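# Move spilled steel tool blanks from lathe bed into tray

## Task

Several steel tool blanks lie scattered on the lathe bed. Carry each one into the tray so that every blank rests entirely within it, and make sure no blank ends up in the chip pan.

## Robot and tools

Robot: two arms, left_arm and right_arm, each with a parallel two-finger gripper and a wrist camera. In the scene frame the origin sits at table-top height between the arms, +x points out over the table, +z up, and left_arm is on the +y side. The left base is at (+0.024, +0.262, 0) m and the right base at (+0.036, -0.279, 0) m, both turned almost not at all about z. Reported hand positions and quaternions (end_effector_position, end_effector_quat_wxyz) are in each arm's own base frame, not the scene frame, and may be off by a few cm. The position is the point between the finger pads, about 1 cm behind the tips. The fingers extend along the gripper's +z and close along its y.

Command rows: every row holds 14 numbers, each in [-1, 1]. The first 7 are for left_arm and the last 7 for right_arm, each ordered dx, dy, dz, rx, ry, rz, opening. The six pose numbers are an offset, not a pose, measured along the axes of that arm's current Hand target. A value of 1.0 equals 0.6 m of travel or 180 degrees. rx, ry, rz form one rotation vector. The opening is absolute: +1 is fully open (0.094 m) and -1 is shut. To leave an arm alone, give it six zeros and repeat its current opening. A 0 in the opening slot commands half open; it is not ignored.

execute_actions(actions, cameras): actions is a list of actions. Each action is a list of up to 15 rows, and each row lasts one control step of 1/30 s. A short action keeps repeating its final row until step 15. Every row in an action counts from the Hand target held when that action began, so the same offset sent again moves the arm further. An empty actions list returns the full state plus images. cameras takes names, ["all"] or [].

move(target, speed, blend, opening_speed, grip_force, blocking, cameras): target is one 14-number row or a list of up to 15 rows. All rows are offsets from the Hand targets at the start of the move, not from the previous row. The gripper follows a straight path that does not avoid obstacles. speed is in m/s, from 0.002 to 2.9, default 0.25; rotation runs at up to twice that in rad/s. blend is a corner-rounding radius in m, default 0, which means stop at each row. opening_speed is the rate of change on the -1..1 scale per second, at least 0.2. grip_force is the per-pad force limit in N, from 10 to 50, and it stays set. Low values close slowly. blocking=false returns early while the motion continues. The result adds a move: line saying how it ended: done, off_target, moving, held or fault. limits=paced means the commanded pose was clipped; limits=held means steps were withheld.

wait(seconds): 0 to 3600. Sends nothing new and lets any running move go on. stop(): brakes the running move. zoom_image(camera, region): region is [x0, y0, x1, y1] in pixels of that camera's latest image, at most 504 by 504. read_manual(section): returns only licence texts. finished_scene(scene): ends the scene numbered 1 or 2, and cannot be undone.

Cameras: cam_head_left, cam_head_right, cam_high, cam_low, cam_left_wrist and cam_right_wrist all give 896x504 images.

Reading results: Hand target is the last commanded pose after clipping, and the next offsets count from it. The gripper often rests a few cm short of it because of friction or weight. That gap alone is no evidence of contact. If the arm stays short, send the missing distance as an offset. Orientation is clipped each step to within 40 degrees of the current orientation. grip_measured uses the same scale as the opening. With nothing held it reads slightly wide. On a firmly gripped hard part it reads a little narrower than the part. grip_effort_nm is the gripper motor effort, where negative means closing. It keeps some residual value at rest, so a drop toward zero can mean the part slipped. Joint torques and motor temperatures are also listed. Joint velocities may show as "within noise".

Avoid these: dropping blanks or releasing them while they still move, letting anything fall far or leave the table, fast impacts against the lathe, tray or table, and hard presses. A blocked arm keeps pushing until you send its target back past the gripper. Do not let the two arms, grippers or wrist cameras touch or squeeze each other; a moderate clash can fail the scene. Do not load the wrist camera cables. Fast moves overshoot and hit harder. Paths that pass near an arm's own base can whip the elbow around, so route around it. Holding loads or reaching far heats motors. MOTOR HOT appears at 75 °C, the arm folds and idles at 90 °C, and it goes limp at 100 °C. Any arm stop should be avoided.

Each tool is called after "Request:" by a JSON object that holds its "name" and its "arguments".

## Session

Request:
{"name": "execute_actions", "arguments": {"actions": []}}

Scene clock: 0.00 s.
left_arm: end_effector_position=(+0.3269, -0.1141, +0.1766) grip_measured=+1.000 grip_effort_nm=n/a end_effector_quat_wxyz=(+0.536, -0.005, +0.842, -0.050) | right_arm: end_effector_position=(+0.2311, +0.1544, +0.2301) grip_measured=+1.000 grip_effort_nm=n/a end_effector_quat_wxyz=(+0.445, -0.124, +0.885, +0.053)
Joint positions: left_arm=[-0.552 1.032 0.549 0.006 -0.418 -0.306 0.094] | right_arm=[0.905 0.887 0.898 -0.762 0.505 0.404 0.094]
Joint velocities: within noise
Joint torques (N m): no reading
Motor temperatures (°C): left_arm=[28 26 29 29 26 24 24] | right_arm=[26 29 27 30 24 26 26]
Heat: left arm: 29 °C; right arm: 30 °C.
Hand target: left_arm +0.3294, -0.1148, +0.1884; +0.549, -0.010, +0.834, -0.056 | right_arm +0.2308, +0.1524, +0.2329; +0.448, -0.122, +0.884, +0.051
Tool commands: left_gripper/opening=+1.0 right_gripper/opening=+1.0

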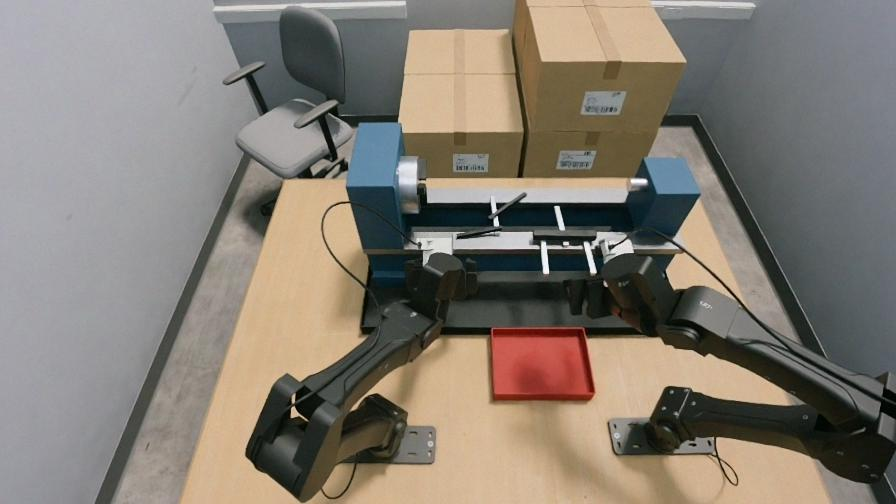

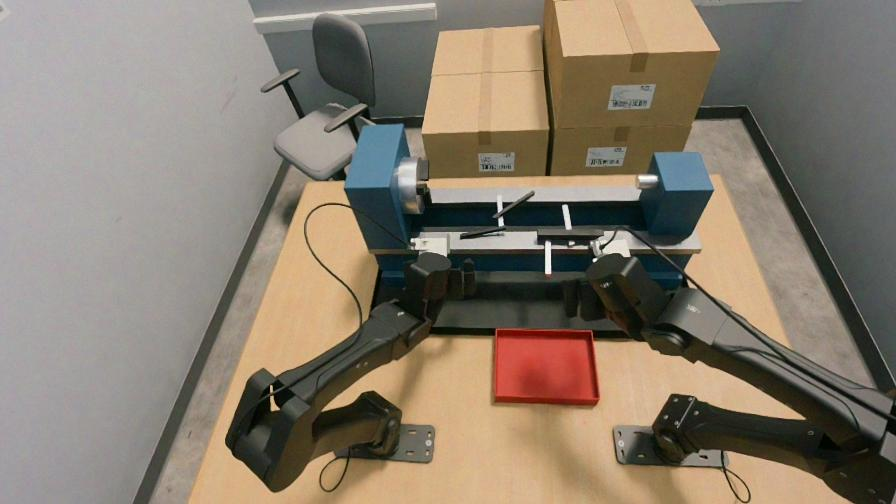

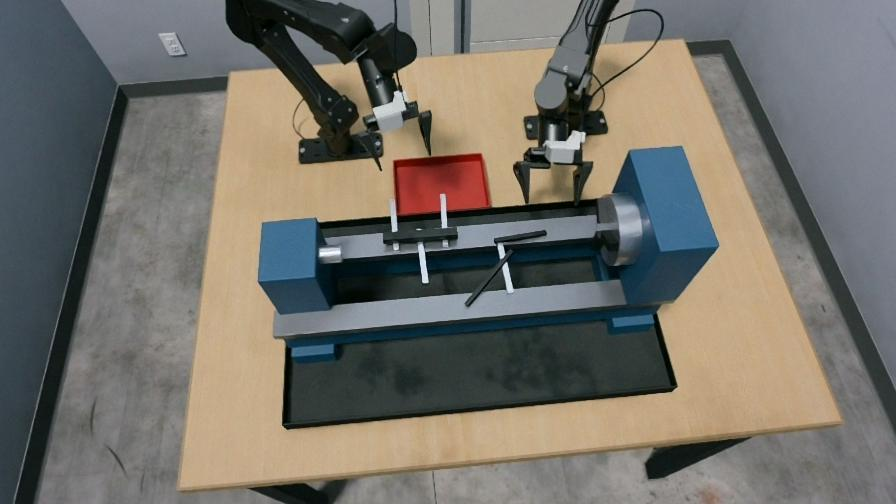

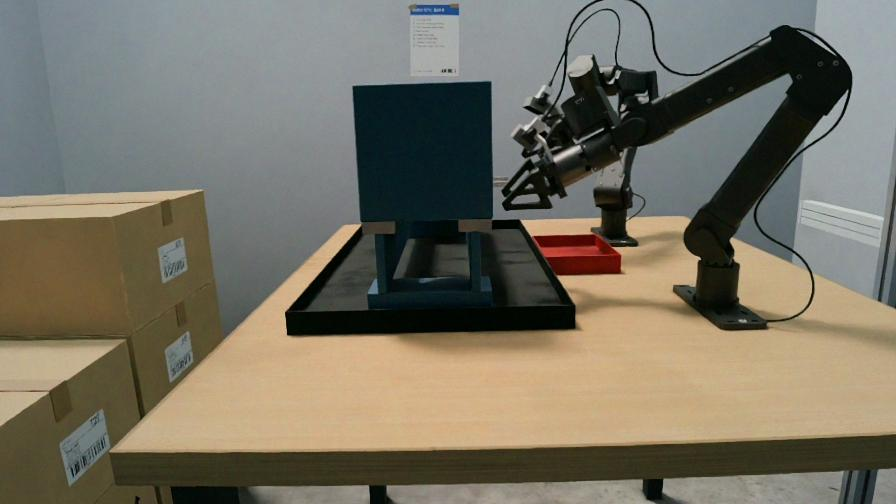

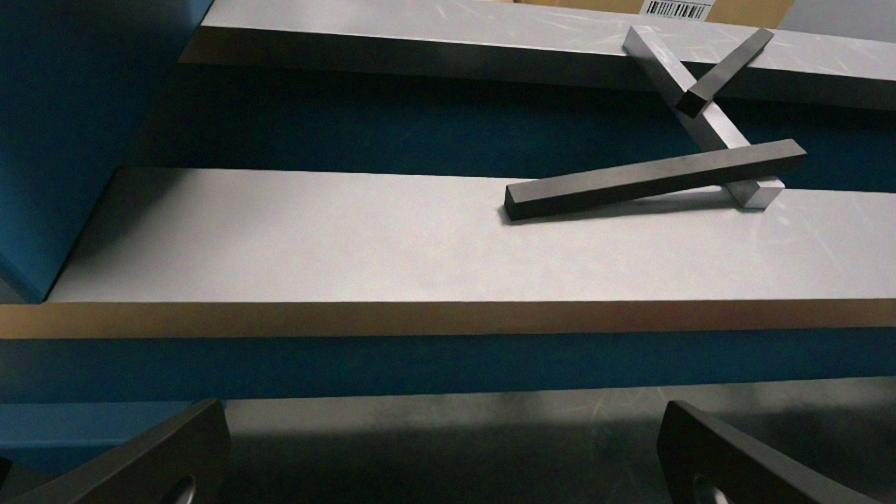

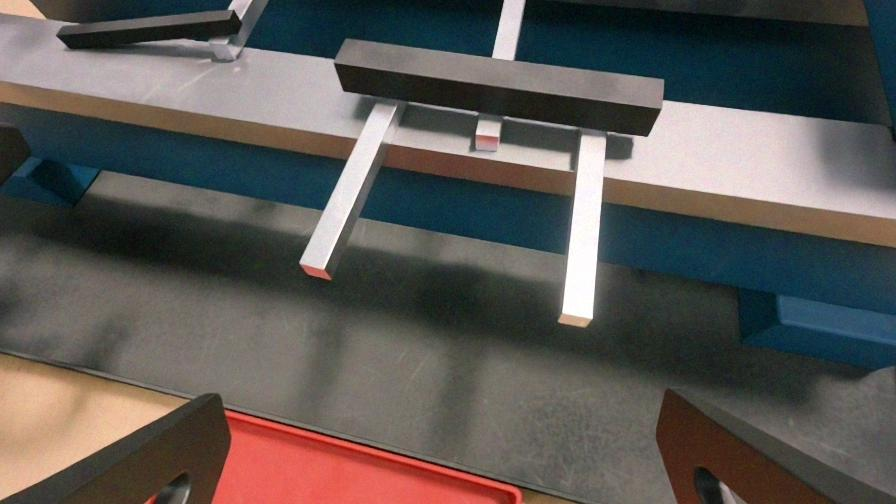

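Request:
{"name": "zoom_image", "arguments": {"camera": "cam_high", "region": [360, 170, 580, 320]}}

Request:
{"name": "zoom_image", "arguments": {"camera": "cam_right_wrist", "region": [200, 0, 700, 350]}}

Request:
{"name": "zoom_image", "arguments": {"camera": "cam_left_wrist", "region": [450, 0, 896, 250]}}

Request:
{"name": "zoom_image", "arguments": {"camera": "cam_head_right", "region": [420, 170, 660, 300]}}

Scaled by 2.291 from the camera's image (finer frame: 1280x720).

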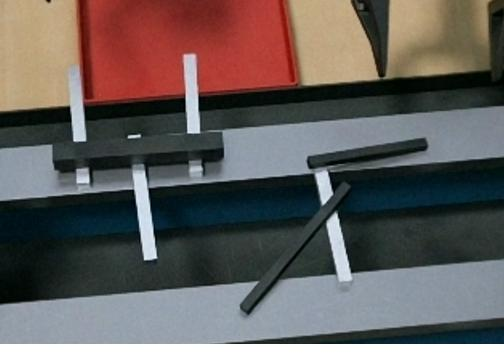

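Scaled by 1.008 from the camera's image (finer frame: 1280x720).

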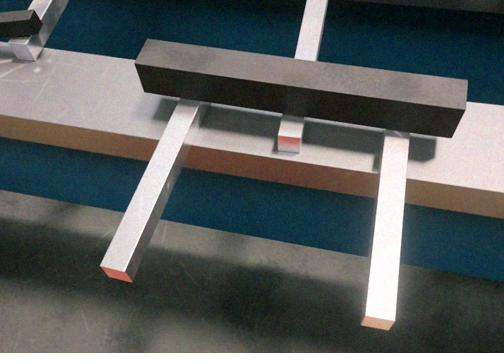

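Scaled by 1.130 from the camera's image (finer frame: 1280x720).

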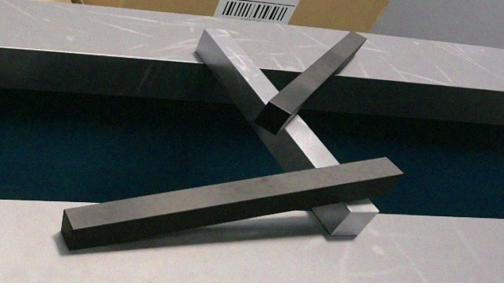

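Scaled by 2.100 from the camera's image (finer frame: 1280x720).

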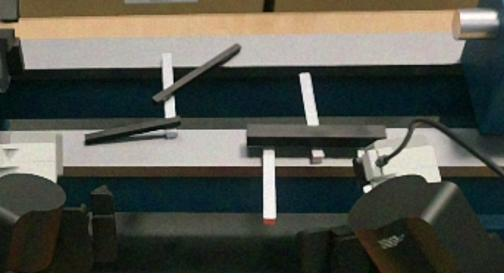

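Request:
{"name": "move", "arguments": {"target": [[-0.0915,-0.0104,-0.0391,0,0,0,1,-0.153,-0.0643,-0.0067,-0.098,0.0176,-0.09,1],[-0.1228,-0.0487,0.0775,0.3162,0.1715,0.2935,1,-0.1325,-0.2058,0.1103,-0.3273,0.0586,-0.3003,1]], "speed": 0.25, "blend": [0.03,0], "cameras": ["all"]}}

Scene clock: 16.07 s.
left_arm: end_effector_position=(+0.3779, -0.1496, +0.2537) grip_measured=+1.000 grip_effort_nm=0.01 end_effector_quat_wxyz=(+0.227, +0.599, +0.738, -0.211) | right_arm: end_effector_position=(+0.3545, +0.0655, +0.2689) grip_measured=+0.999 grip_effort_nm=0.12 end_effector_quat_wxyz=(-0.329, +0.661, -0.655, -0.161)
Joint positions: left_arm=[-0.124 1.979 2.179 -1.584 0.605 1.18 0.094] | right_arm=[-0.164 1.779 1.919 -1.561 -0.738 -1.685 0.094]
Joint torques (N m): left_arm=[1.26 -5.89 6.74 0.73 0.06 0.27] | right_arm=[-0.58 -7.64 6.53 0.59 -0.25 0.03]
Heat: left arm: 31 °C; right arm: 31 °C.
Hand target: left_arm +0.4001, -0.1420, +0.2406; +0.232, +0.607, +0.736, -0.191 | right_arm +0.3599, +0.0599, +0.2600; -0.232, +0.693, -0.635, -0.252
Off the commanded pose: left_arm 0.027 m, 3 deg | right_arm 0.012 m, 16 deg.
joint read past its limit (left arm) — joint 4 (wrist pitch), lower limit.
joint sent to its limit (right arm) — joint 4 (wrist pitch), lower limit. The joint targets are off in orientation, not in position.
move: off_target (left_arm, right_arm)

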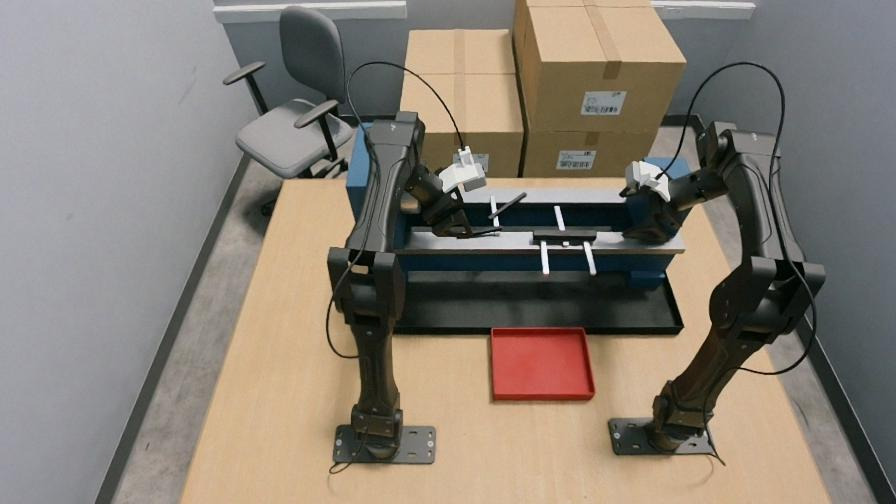

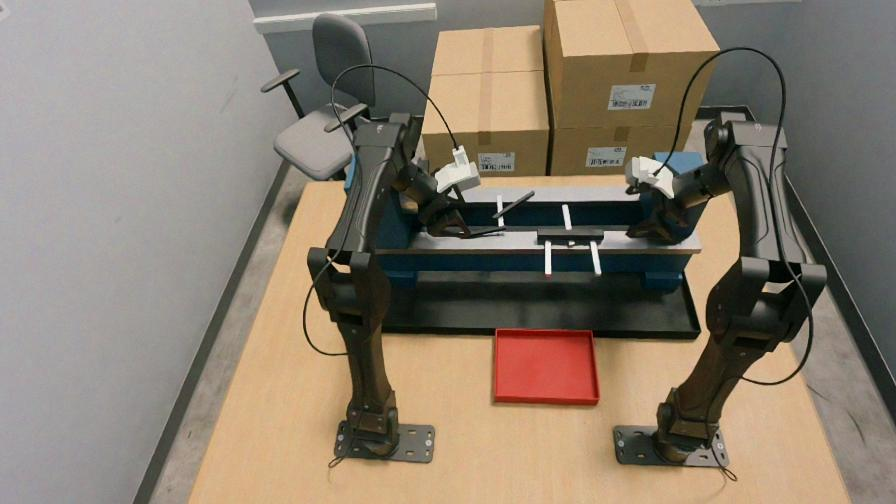

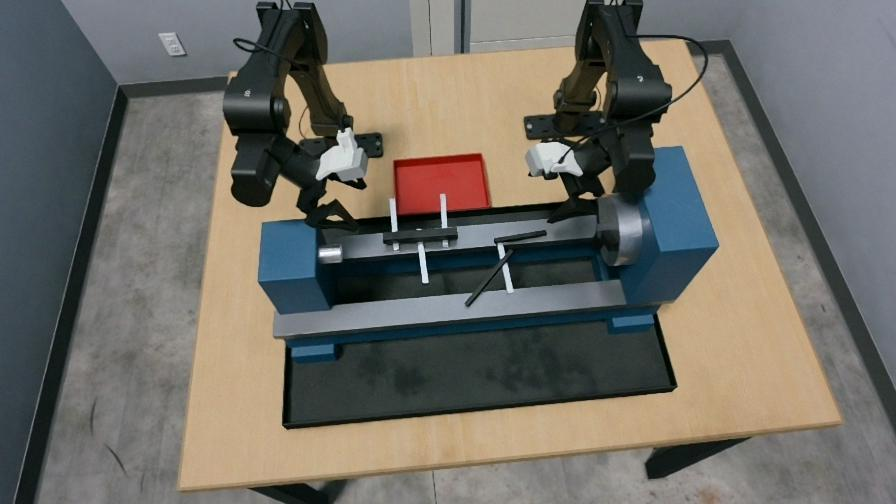

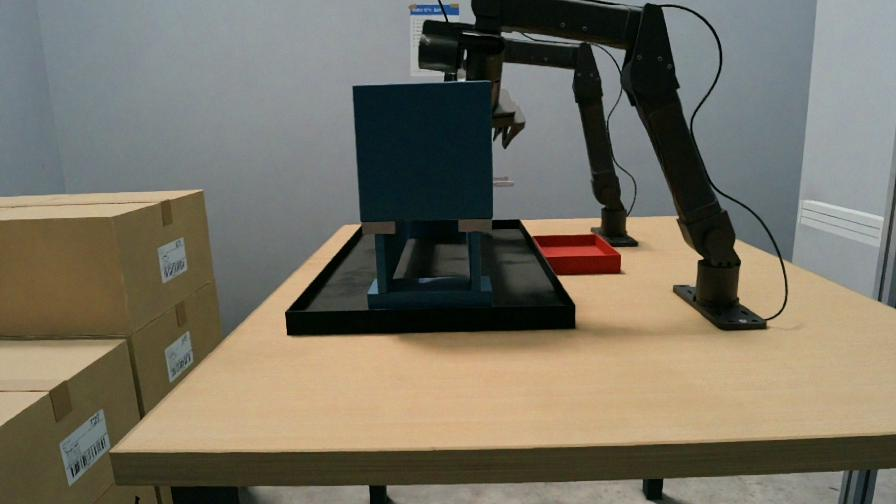

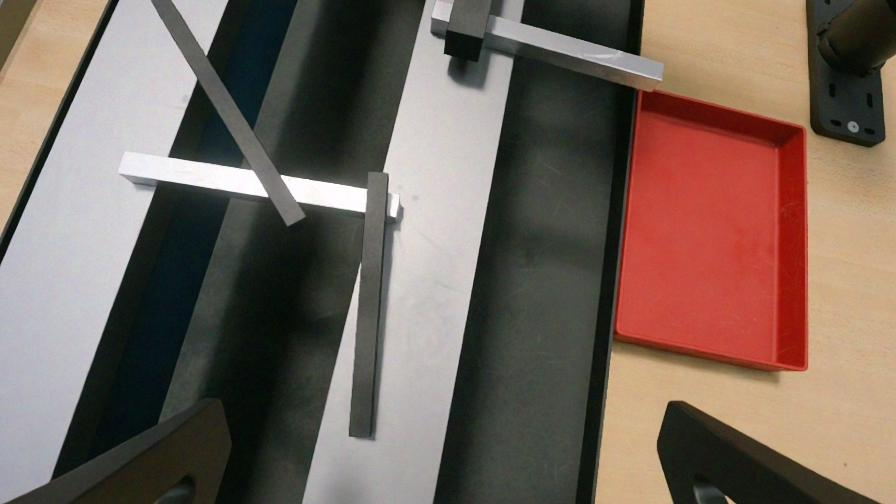

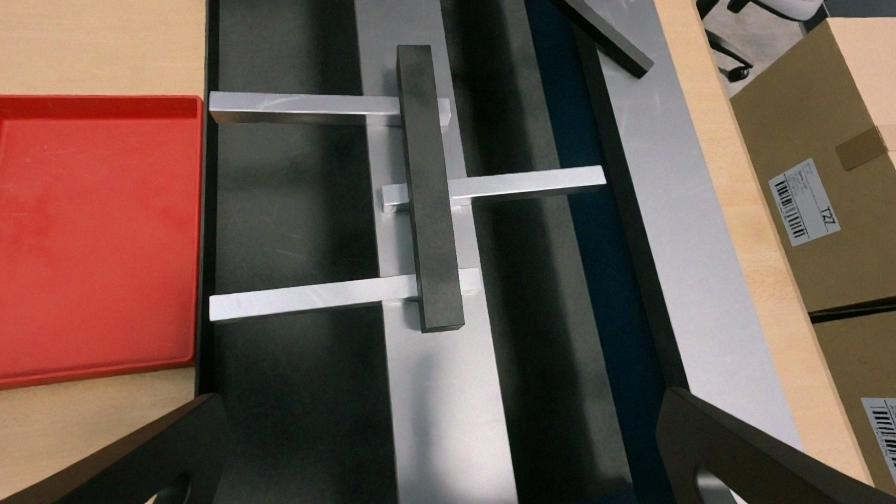

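Request:
{"name": "zoom_image", "arguments": {"camera": "cam_left_wrist", "region": [580, 0, 896, 400]}}

Request:
{"name": "zoom_image", "arguments": {"camera": "cam_left_wrist", "region": [60, 0, 560, 500]}}

Request:
{"name": "zoom_image", "arguments": {"camera": "cam_right_wrist", "region": [180, 20, 680, 500]}}

Scaled by 1.260 from the camera's image (finer frame: 1280x720).

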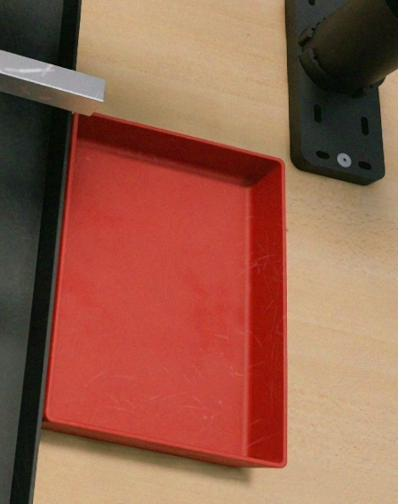

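Scaled by 1.008 from the camera's image (finer frame: 1280x720).

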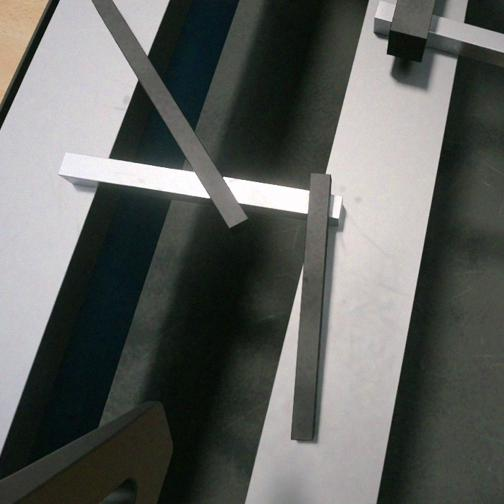

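Scaled by 1.008 from the camera's image (finer frame: 1280x720).

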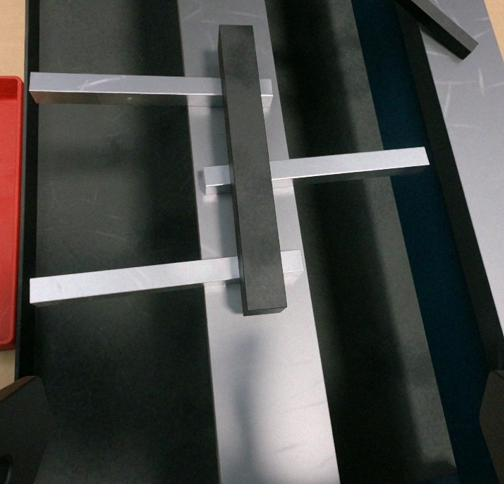

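Request:
{"name": "move", "arguments": {"target": [0.0085,0.01,0.0412,0.0073,0,0.0105,1,0,0,0,0,0,0,1], "speed": 0.2, "cameras": ["cam_left_wrist"]}}

Scene clock: 19.67 s.
left_arm: end_effector_position=(+0.3765, -0.1493, +0.2509) grip_measured=+1.000 grip_effort_nm=0.01 end_effector_quat_wxyz=(+0.226, +0.610, +0.730, -0.210) | right_arm: end_effector_position=(+0.3545, +0.0655, +0.2689) grip_measured=+0.999 grip_effort_nm=0.12 end_effector_quat_wxyz=(-0.329, +0.661, -0.655, -0.161)
Joint positions: left_arm=[-0.124 1.976 2.165 -1.582 0.605 1.213 0.094] | right_arm=[-0.164 1.779 1.919 -1.561 -0.738 -1.685 0.094]
Joint torques (N m): left_arm=[-0.05 -4.23 2.8 1.29 0.1 0.27] | right_arm=[-0.57 -7.61 6.53 0.59 -0.24 0.03]
Heat: left arm: 31 °C; right arm: 31 °C.
Hand target: left_arm +0.4078, -0.1507, +0.2174; +0.228, +0.622, +0.723, -0.196 | right_arm +0.3599, +0.0599, +0.2600; -0.232, +0.693, -0.635, -0.252
Off the commanded pose: left_arm 0.046 m, 2 deg | right_arm 0.012 m, 16 deg.
joint read past its limit (left arm) — joint 4 (wrist pitch), lower limit.
joint sent to its limit (right arm) — joint 4 (wrist pitch), lower limit. The joint targets are off in orientation, not in position.
move: off_target (left_arm)

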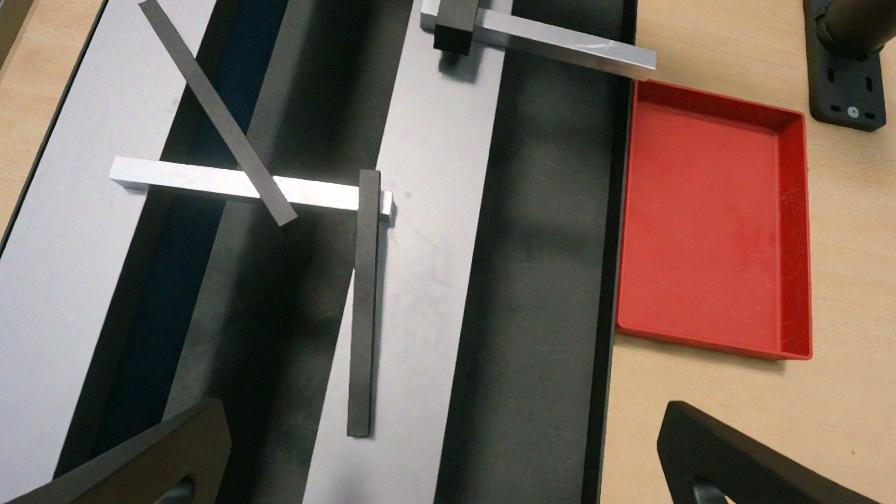

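Request:
{"name": "move", "arguments": {"target": [0,0,0.03,0,-0.04,0,1,0,0,0,0,0,0,1], "speed": 0.2, "cameras": ["cam_left_wrist"]}}

Scene clock: 22.40 s.
left_arm: end_effector_position=(+0.4022, -0.1764, +0.2079) grip_measured=+1.000 grip_effort_nm=0.01 end_effector_quat_wxyz=(+0.270, +0.629, +0.694, -0.224) | right_arm: end_effector_position=(+0.3545, +0.0655, +0.2689) grip_measured=+0.999 grip_effort_nm=0.12 end_effector_quat_wxyz=(-0.329, +0.661, -0.655, -0.161)
Joint positions: left_arm=[-0.155 1.984 1.949 -1.287 0.679 1.229 0.094] | right_arm=[-0.164 1.779 1.919 -1.561 -0.738 -1.685 0.094]
Joint torques (N m): left_arm=[3.73 -9.25 5.07 0.4 0.54 -0.05] | right_arm=[-0.57 -7.62 6.52 0.6 -0.25 0.03]
Heat: left arm: 31 °C; right arm: 31 °C.
Hand target: left_arm +0.4094, -0.1609, +0.2026; +0.273, +0.608, +0.708, -0.235 | right_arm +0.3599, +0.0599, +0.2600; -0.232, +0.693, -0.635, -0.252
Off the commanded pose: left_arm 0.018 m, 3 deg | right_arm 0.012 m, 16 deg.
joint sent to its limit (right arm) — joint 4 (wrist pitch), lower limit. The joint targets are off in orientation, not in position.
move: off_target (left_arm)

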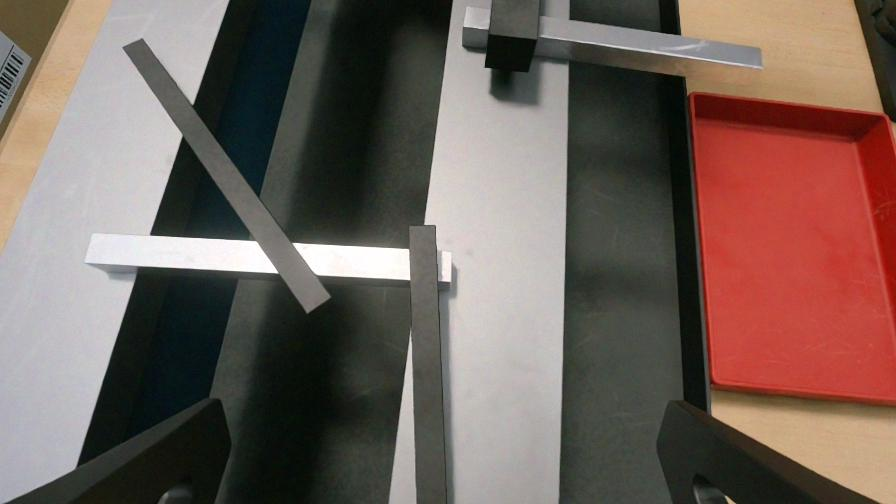

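Request:
{"name": "move", "arguments": {"target": [0.0372,0.005,0.0398,0,0,0,-0.06,0,0,0,0,0,0,1], "speed": 0.15, "cameras": ["cam_left_wrist"]}}

Scene clock: 24.73 s.
left_arm: end_effector_position=(+0.4093, -0.1805, +0.2067) grip_measured=-0.057 grip_effort_nm=-0.13 end_effector_quat_wxyz=(+0.309, +0.635, +0.676, -0.210) | right_arm: end_effector_position=(+0.3545, +0.0655, +0.2689) grip_measured=+0.999 grip_effort_nm=0.12 end_effector_quat_wxyz=(-0.329, +0.661, -0.655, -0.161)
Joint positions: left_arm=[-0.155 1.935 1.845 -1.144 0.701 1.229 0.044] | right_arm=[-0.164 1.779 1.919 -1.561 -0.738 -1.685 0.094]
Joint torques (N m): left_arm=[3.9 -5.96 2.58 0.39 0.38 -0.01] | right_arm=[-0.58 -7.6 6.53 0.59 -0.25 0.03]
Heat: left arm: 31 °C; right arm: 30 °C.
Hand target: left_arm +0.4123, -0.1600, +0.1700; +0.273, +0.608, +0.708, -0.235 | right_arm +0.3599, +0.0599, +0.2600; -0.232, +0.693, -0.635, -0.252
Off the commanded pose: left_arm 0.042 m, 7 deg | right_arm 0.012 m, 16 deg.
joint sent to its limit (right arm) — joint 4 (wrist pitch), lower limit. The joint targets are off in orientation, not in position.
move: off_target (left_arm)

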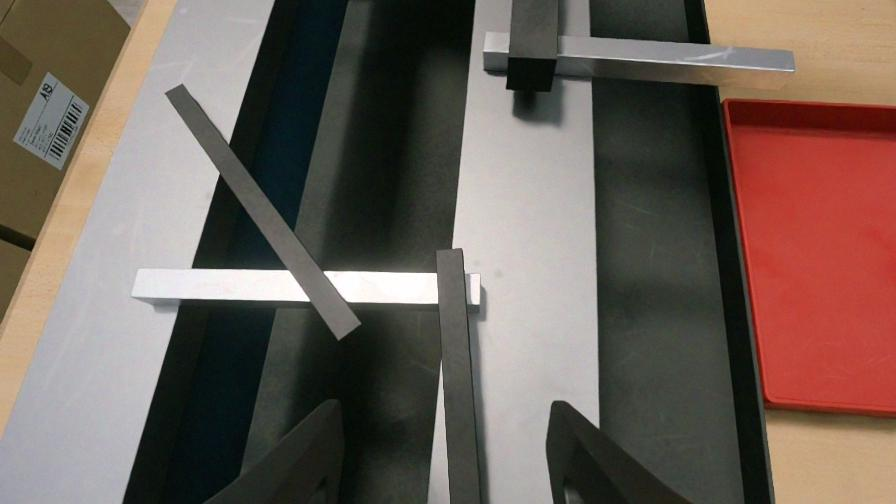

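Request:
{"name": "execute_actions", "arguments": {"actions": [[[0,0,0,0,0,0,-0.06,0,0,0,0,0,0,1]],[[0,0,0,0,0,0,-0.06,0,0,0,0,0,0,1]]], "cameras": ["cam_left_wrist"]}}

Scene clock: 29.20 s.
left_arm: end_effector_position=(+0.4092, -0.1805, +0.2066) grip_measured=-0.057 grip_effort_nm=-0.13 end_effector_quat_wxyz=(+0.309, +0.635, +0.676, -0.210) | right_arm: end_effector_position=(+0.3545, +0.0655, +0.2689) grip_measured=+0.999 grip_effort_nm=0.12 end_effector_quat_wxyz=(-0.329, +0.661, -0.655, -0.161)
Joint positions: left_arm=[-0.155 1.935 1.845 -1.144 0.701 1.229 0.044] | right_arm=[-0.164 1.779 1.919 -1.561 -0.738 -1.685 0.094]
Joint torques (N m): left_arm=[3.92 -5.94 2.51 0.4 0.37 -0.01] | right_arm=[-0.57 -7.61 6.53 0.59 -0.25 0.03]
Heat: left arm: 30 °C; right arm: 30 °C.
Hand target: left_arm +0.4122, -0.1600, +0.1699; +0.273, +0.608, +0.708, -0.235 | right_arm +0.3599, +0.0599, +0.2600; -0.232, +0.693, -0.635, -0.252
Off the commanded pose: left_arm 0.042 m, 7 deg | right_arm 0.012 m, 16 deg.
joint sent to its limit (right arm) — joint 4 (wrist pitch), lower limit. The joint targets are off in orientation, not in position.
Step readings (end_effector_position of left_arm | right_arm):
0: (+0.4092, -0.1805, +0.2066) | (+0.3545, +0.0655, +0.2689)
1: (+0.4092, -0.1805, +0.2066) | (+0.3545, +0.0655, +0.2689)
2: (+0.4092, -0.1805, +0.2066) | (+0.3545, +0.0655, +0.2689)
4: (+0.4092, -0.1805, +0.2066) | (+0.3545, +0.0655, +0.2689)
8: (+0.4092, -0.1805, +0.2066) | (+0.3545, +0.0655, +0.2689)
15: (+0.4092, -0.1805, +0.2066) | (+0.3545, +0.0655, +0.2689)
16: (+0.4092, -0.1805, +0.2066) | (+0.3545, +0.0655, +0.2689)
17: (+0.4092, -0.1805, +0.2066) | (+0.3545, +0.0655, +0.2689)
19: (+0.4092, -0.1805, +0.2066) | (+0.3545, +0.0655, +0.2689)
23: (+0.4092, -0.1805, +0.2066) | (+0.3545, +0.0655, +0.2689)
30: (+0.4092, -0.1805, +0.2066) | (+0.3545, +0.0655, +0.2689)

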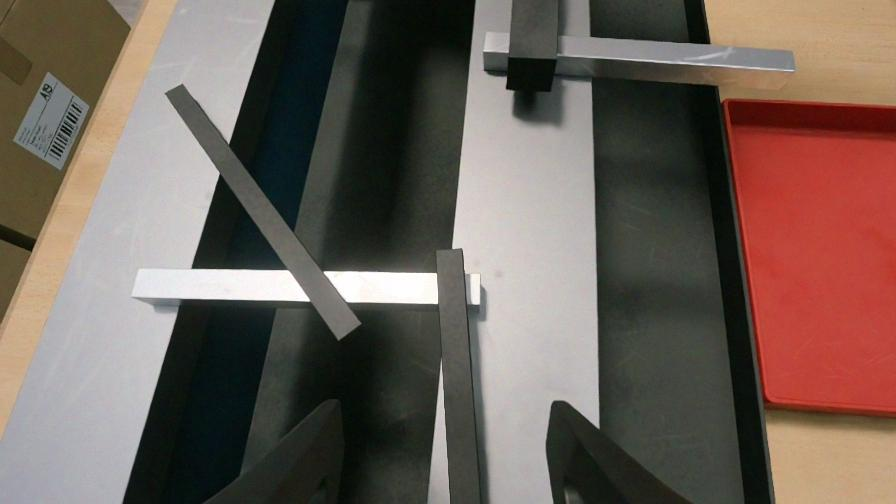

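Request:
{"name": "execute_actions", "arguments": {"actions": [], "cameras": ["cam_head_left","cam_head_right","cam_high","cam_low"]}}

Request:
{"name": "zoom_image", "arguments": {"camera": "cam_high", "region": [500, 0, 760, 320]}}

Request:
{"name": "zoom_image", "arguments": {"camera": "cam_head_right", "region": [320, 90, 560, 290]}}

Request:
{"name": "zoom_image", "arguments": {"camera": "cam_low", "region": [340, 0, 640, 240]}}

Scene clock: 29.43 s.
left_arm: end_effector_position=(+0.4092, -0.1805, +0.2066) grip_measured=-0.057 grip_effort_nm=-0.13 end_effector_quat_wxyz=(+0.309, +0.635, +0.676, -0.210) | right_arm: end_effector_position=(+0.3545, +0.0655, +0.2689) grip_measured=+0.999 grip_effort_nm=0.12 end_effector_quat_wxyz=(-0.329, +0.661, -0.655, -0.161)
Joint positions: left_arm=[-0.155 1.935 1.845 -1.144 0.701 1.229 0.044] | right_arm=[-0.164 1.779 1.919 -1.561 -0.738 -1.685 0.094]
Joint velocities: within noise
Joint torques (N m): left_arm=[3.9 -5.94 2.51 0.4 0.37 -0.01] | right_arm=[-0.57 -7.61 6.52 0.59 -0.25 0.03]
Motor temperatures (°C): left_arm=[28 27 30 30 26 23 24] | right_arm=[26 29 28 30 24 26 26]
Heat: left arm: 30 °C; right arm: 30 °C.
Hand target: left_arm +0.4122, -0.1600, +0.1699; +0.273, +0.608, +0.708, -0.235 | right_arm +0.3599, +0.0599, +0.2600; -0.232, +0.693, -0.635, -0.252
Tool commands: left_gripper/opening=-0.06 right_gripper/opening=+1.0
Off the commanded pose: left_arm 0.042 m, 7 deg | right_arm 0.012 m, 16 deg.
Images, in order (width x height): cam_head_left 896x504, cam_head_right 896x504, cam_high 896x504, cam_low 896x504.

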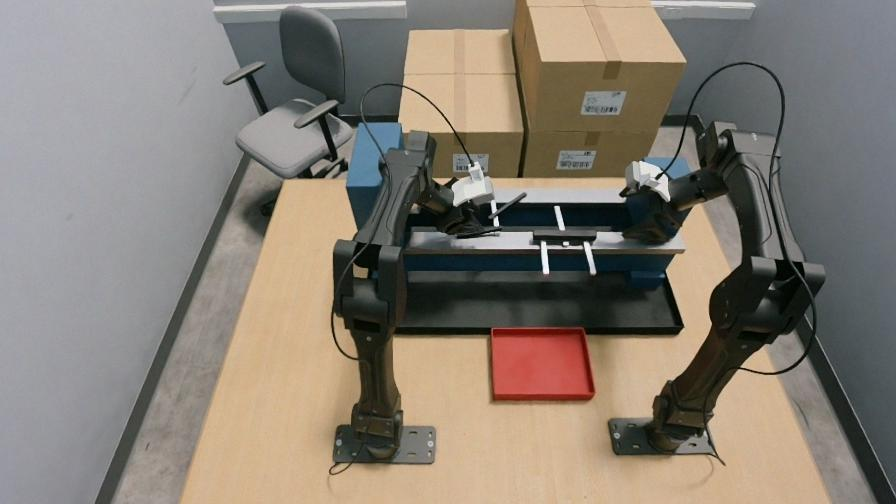

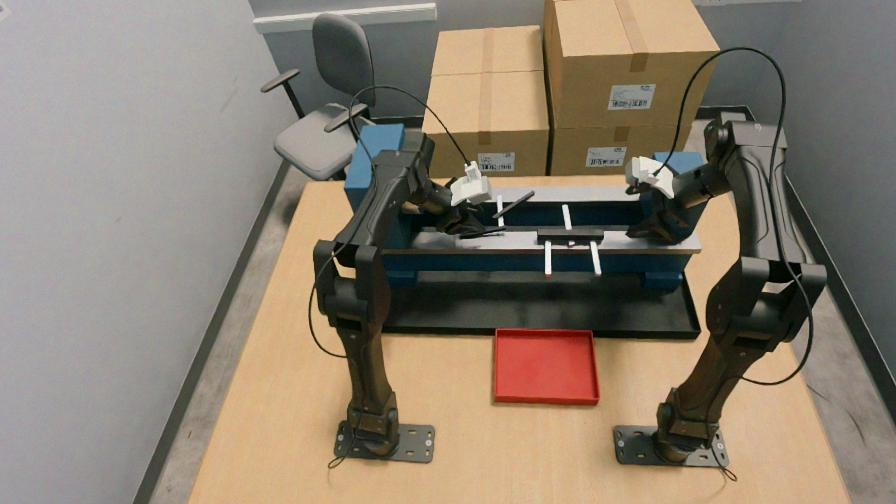

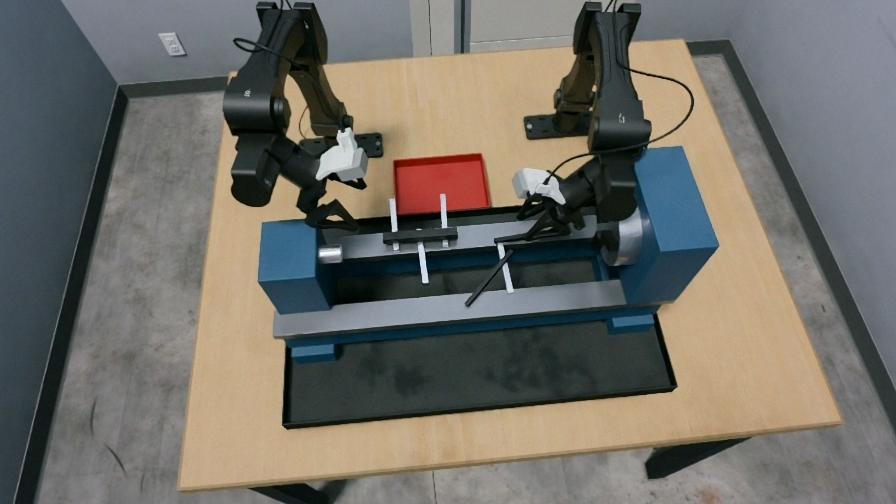

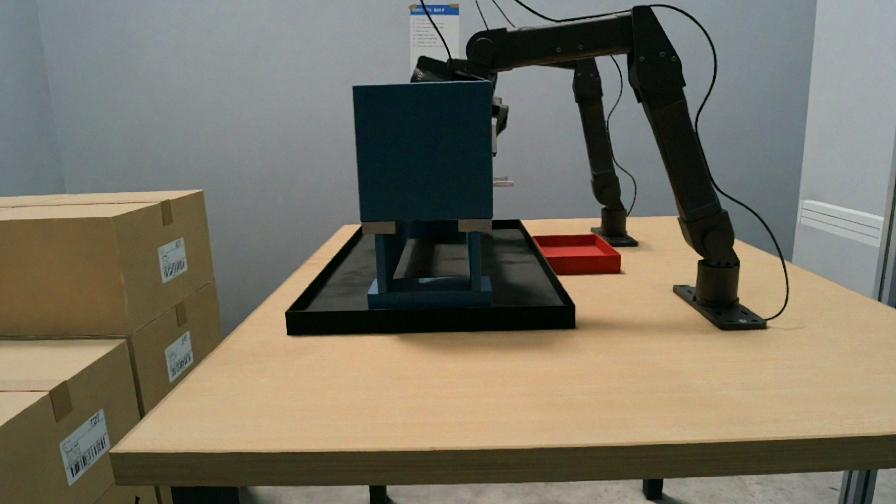

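Scaled by 1.575 from the camera's image (finer frame: 1280x720).

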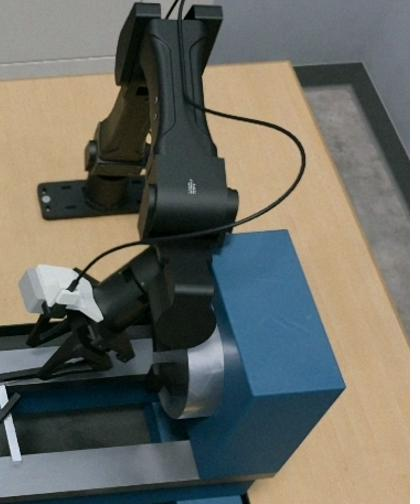

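Scaled by 2.100 from the camera's image (finer frame: 1280x720).

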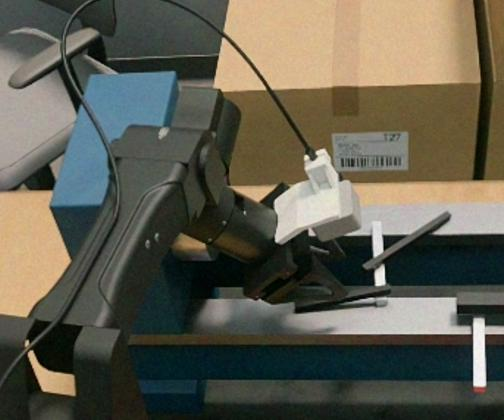

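Scaled by 1.680 from the camera's image (finer frame: 1280x720).

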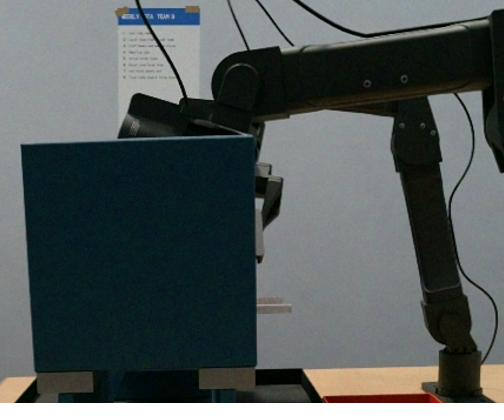

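Request:
{"name": "move", "arguments": {"target": [[-0.1602,-0.0342,-0.0462,-0.0874,-0.0188,-0.0868,-0.06,0,0,0,0,0,0,1],[-0.1835,0.1045,0.0602,-0.1457,-0.0313,-0.1447,-0.06,0,0,0,0,0,0,1]], "speed": 0.2, "blend": [0.02,0], "cameras": ["cam_left_wrist","cam_high"]}}

Scene clock: 35.20 s.
left_arm: end_effector_position=(+0.4822, -0.2500, +0.2041) grip_measured=-0.057 grip_effort_nm=-0.13 end_effector_quat_wxyz=(+0.357, +0.346, +0.854, -0.155) | right_arm: end_effector_position=(+0.3545, +0.0655, +0.2689) grip_measured=+0.999 grip_effort_nm=0.12 end_effector_quat_wxyz=(-0.329, +0.661, -0.655, -0.161)
Joint positions: left_arm=[-0.386 1.968 1.803 -0.648 0.288 0.269 0.044] | right_arm=[-0.164 1.779 1.919 -1.561 -0.738 -1.685 0.094]
Joint torques (N m): left_arm=[-0.49 -10.33 8.99 1.19 0.06 -0.06] | right_arm=[-0.58 -7.62 6.52 0.59 -0.25 0.03]
Heat: left arm: 30 °C; right arm: 30 °C.
Hand target: left_arm +0.4901, -0.2552, +0.2170; +0.377, +0.345, +0.846, -0.154 | right_arm +0.3599, +0.0599, +0.2600; -0.232, +0.693, -0.635, -0.252
Off the commanded pose: left_arm 0.016 m, 2 deg | right_arm 0.012 m, 16 deg.
joint sent to its limit (right arm) — joint 4 (wrist pitch), lower limit. The joint targets are off in orientation, not in position.
move: off_target (left_arm)
Images, in order (width x height): cam_high 896x504, cam_left_wrist 896x504.

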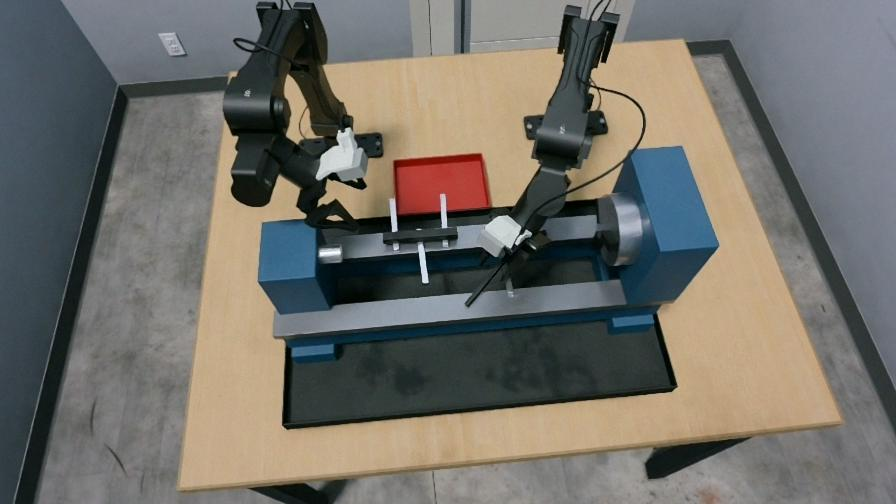

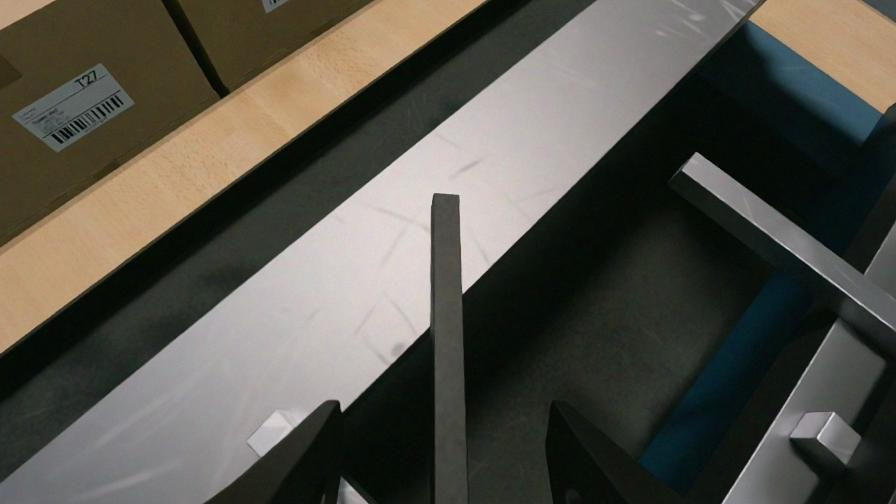

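Request:
{"name": "move", "arguments": {"target": [0.0292,-0.0018,0.0526,0,0,0,-0.06,0,0,0,0,0,0,1], "speed": 0.15, "cameras": ["cam_left_wrist"]}}

Scene clock: 36.93 s.
left_arm: end_effector_position=(+0.4953, -0.2618, +0.1854) grip_measured=-0.058 grip_effort_nm=-0.12 end_effector_quat_wxyz=(+0.374, +0.347, +0.846, -0.155) | right_arm: end_effector_position=(+0.3545, +0.0655, +0.2689) grip_measured=+0.999 grip_effort_nm=0.12 end_effector_quat_wxyz=(-0.329, +0.661, -0.655, -0.161)
Joint positions: left_arm=[-0.399 2.009 1.762 -0.529 0.279 0.26 0.044] | right_arm=[-0.164 1.779 1.919 -1.561 -0.738 -1.685 0.094]
Joint torques (N m): left_arm=[-0.49 -10.69 6.24 1.2 0.06 -0.05] | right_arm=[-0.57 -7.61 6.52 0.6 -0.25 0.04]
Heat: left arm: 30 °C; right arm: 30 °C.
Hand target: left_arm +0.4978, -0.2642, +0.1830; +0.377, +0.345, +0.846, -0.153 | right_arm +0.3599, +0.0599, +0.2600; -0.232, +0.693, -0.635, -0.252
Off the commanded pose: left_arm 0.004 m, 0 deg | right_arm 0.012 m, 16 deg.
joint sent to its limit (right arm) — joint 4 (wrist pitch), lower limit. The joint targets are off in orientation, not in position.
move: done

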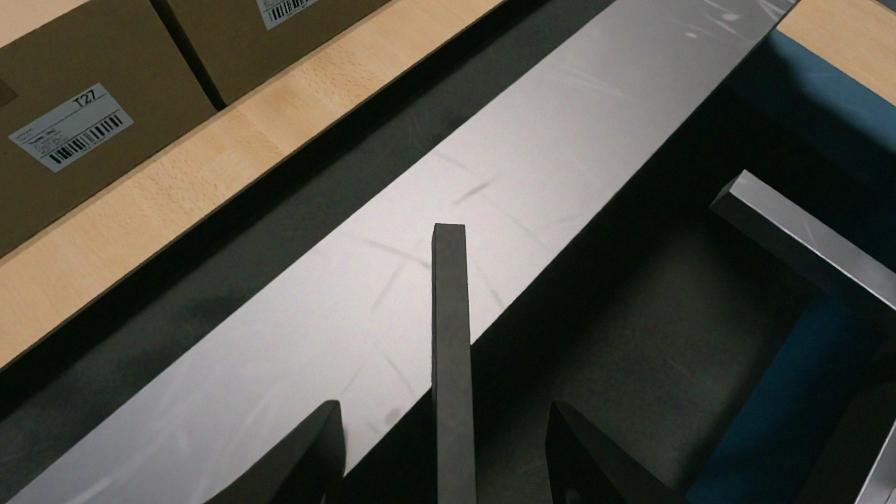

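Request:
{"name": "move", "arguments": {"target": [0.0485,-0.0025,0.0183,0,0,0,-0.32,0,0,0,0,0,0,1], "speed": 0.12, "cameras": ["cam_left_wrist"]}}

Scene clock: 38.57 s.
left_arm: end_effector_position=(+0.5014, -0.2662, +0.1797) grip_measured=-0.318 grip_effort_nm=-0.12 end_effector_quat_wxyz=(+0.418, +0.349, +0.824, -0.157) | right_arm: end_effector_position=(+0.3545, +0.0655, +0.2689) grip_measured=+0.999 grip_effort_nm=0.12 end_effector_quat_wxyz=(-0.329, +0.661, -0.655, -0.161)
Joint positions: left_arm=[-0.4 1.981 1.627 -0.323 0.286 0.265 0.032] | right_arm=[-0.164 1.779 1.919 -1.561 -0.738 -1.685 0.094]
Joint torques (N m): left_arm=[0.13 -10.96 4.38 0.64 0.02 -0.05] | right_arm=[-0.57 -7.61 6.53 0.59 -0.25 0.03]
Heat: left arm: 30 °C; right arm: 30 °C.
Hand target: left_arm +0.4886, -0.2574, +0.1540; +0.377, +0.346, +0.846, -0.154 | right_arm +0.3599, +0.0599, +0.2600; -0.232, +0.693, -0.635, -0.252
Off the commanded pose: left_arm 0.030 m, 5 deg | right_arm 0.012 m, 16 deg.
joint sent to its limit (right arm) — joint 4 (wrist pitch), lower limit. The joint targets are off in orientation, not in position.
move: off_target (left_arm)

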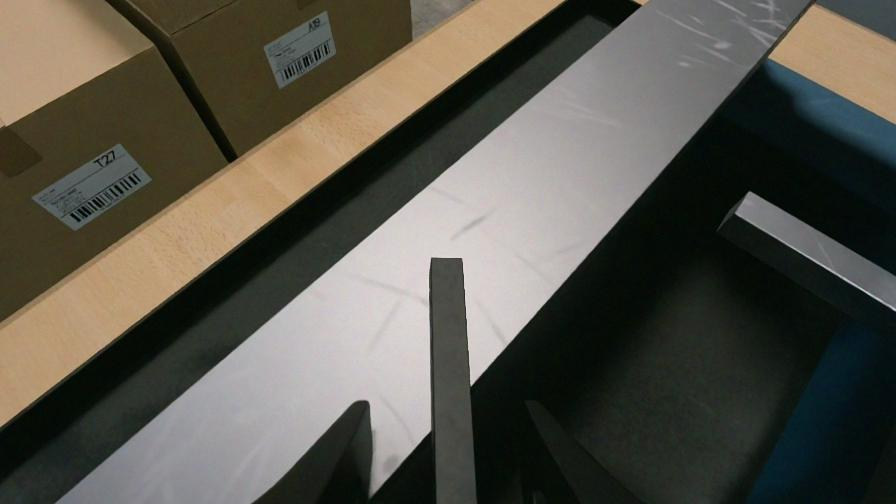

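Request:
{"name": "move", "arguments": {"target": [-0.0298,0.0017,-0.034,0,0,0,-0.32,0,0,0,0,0,0,1], "speed": 0.15, "cameras": ["cam_left_wrist"]}}

Scene clock: 40.47 s.
left_arm: end_effector_position=(+0.4954, -0.2637, +0.1801) grip_measured=-0.318 grip_effort_nm=-0.12 end_effector_quat_wxyz=(+0.398, +0.350, +0.833, -0.157) | right_arm: end_effector_position=(+0.3545, +0.0655, +0.2689) grip_measured=+0.999 grip_effort_nm=0.12 end_effector_quat_wxyz=(-0.329, +0.661, -0.655, -0.161)
Joint positions: left_arm=[-0.4 1.98 1.661 -0.403 0.287 0.265 0.032] | right_arm=[-0.164 1.779 1.919 -1.561 -0.738 -1.685 0.094]
Joint torques (N m): left_arm=[0.55 -12.6 7.21 0.5 0.06 -0.03] | right_arm=[-0.55 -7.61 6.53 0.6 -0.24 0.04]
Heat: left arm: 30 °C; right arm: 30 °C.
Hand target: left_arm +0.4870, -0.2545, +0.1811; +0.377, +0.345, +0.845, -0.154 | right_arm +0.3599, +0.0599, +0.2600; -0.232, +0.693, -0.635, -0.252
Off the commanded pose: left_arm 0.013 m, 3 deg | right_arm 0.012 m, 16 deg.
joint sent to its limit (right arm) — joint 4 (wrist pitch), lower limit. The joint targets are off in orientation, not in position.
move: off_target (left_arm)

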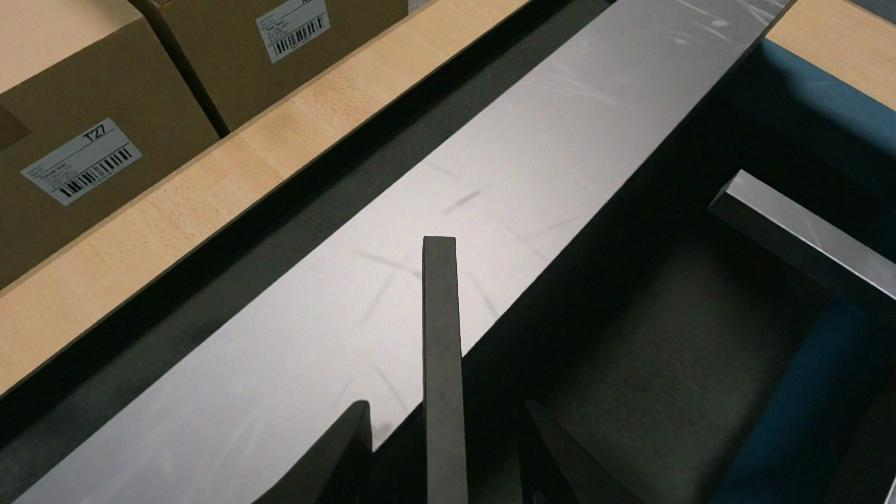

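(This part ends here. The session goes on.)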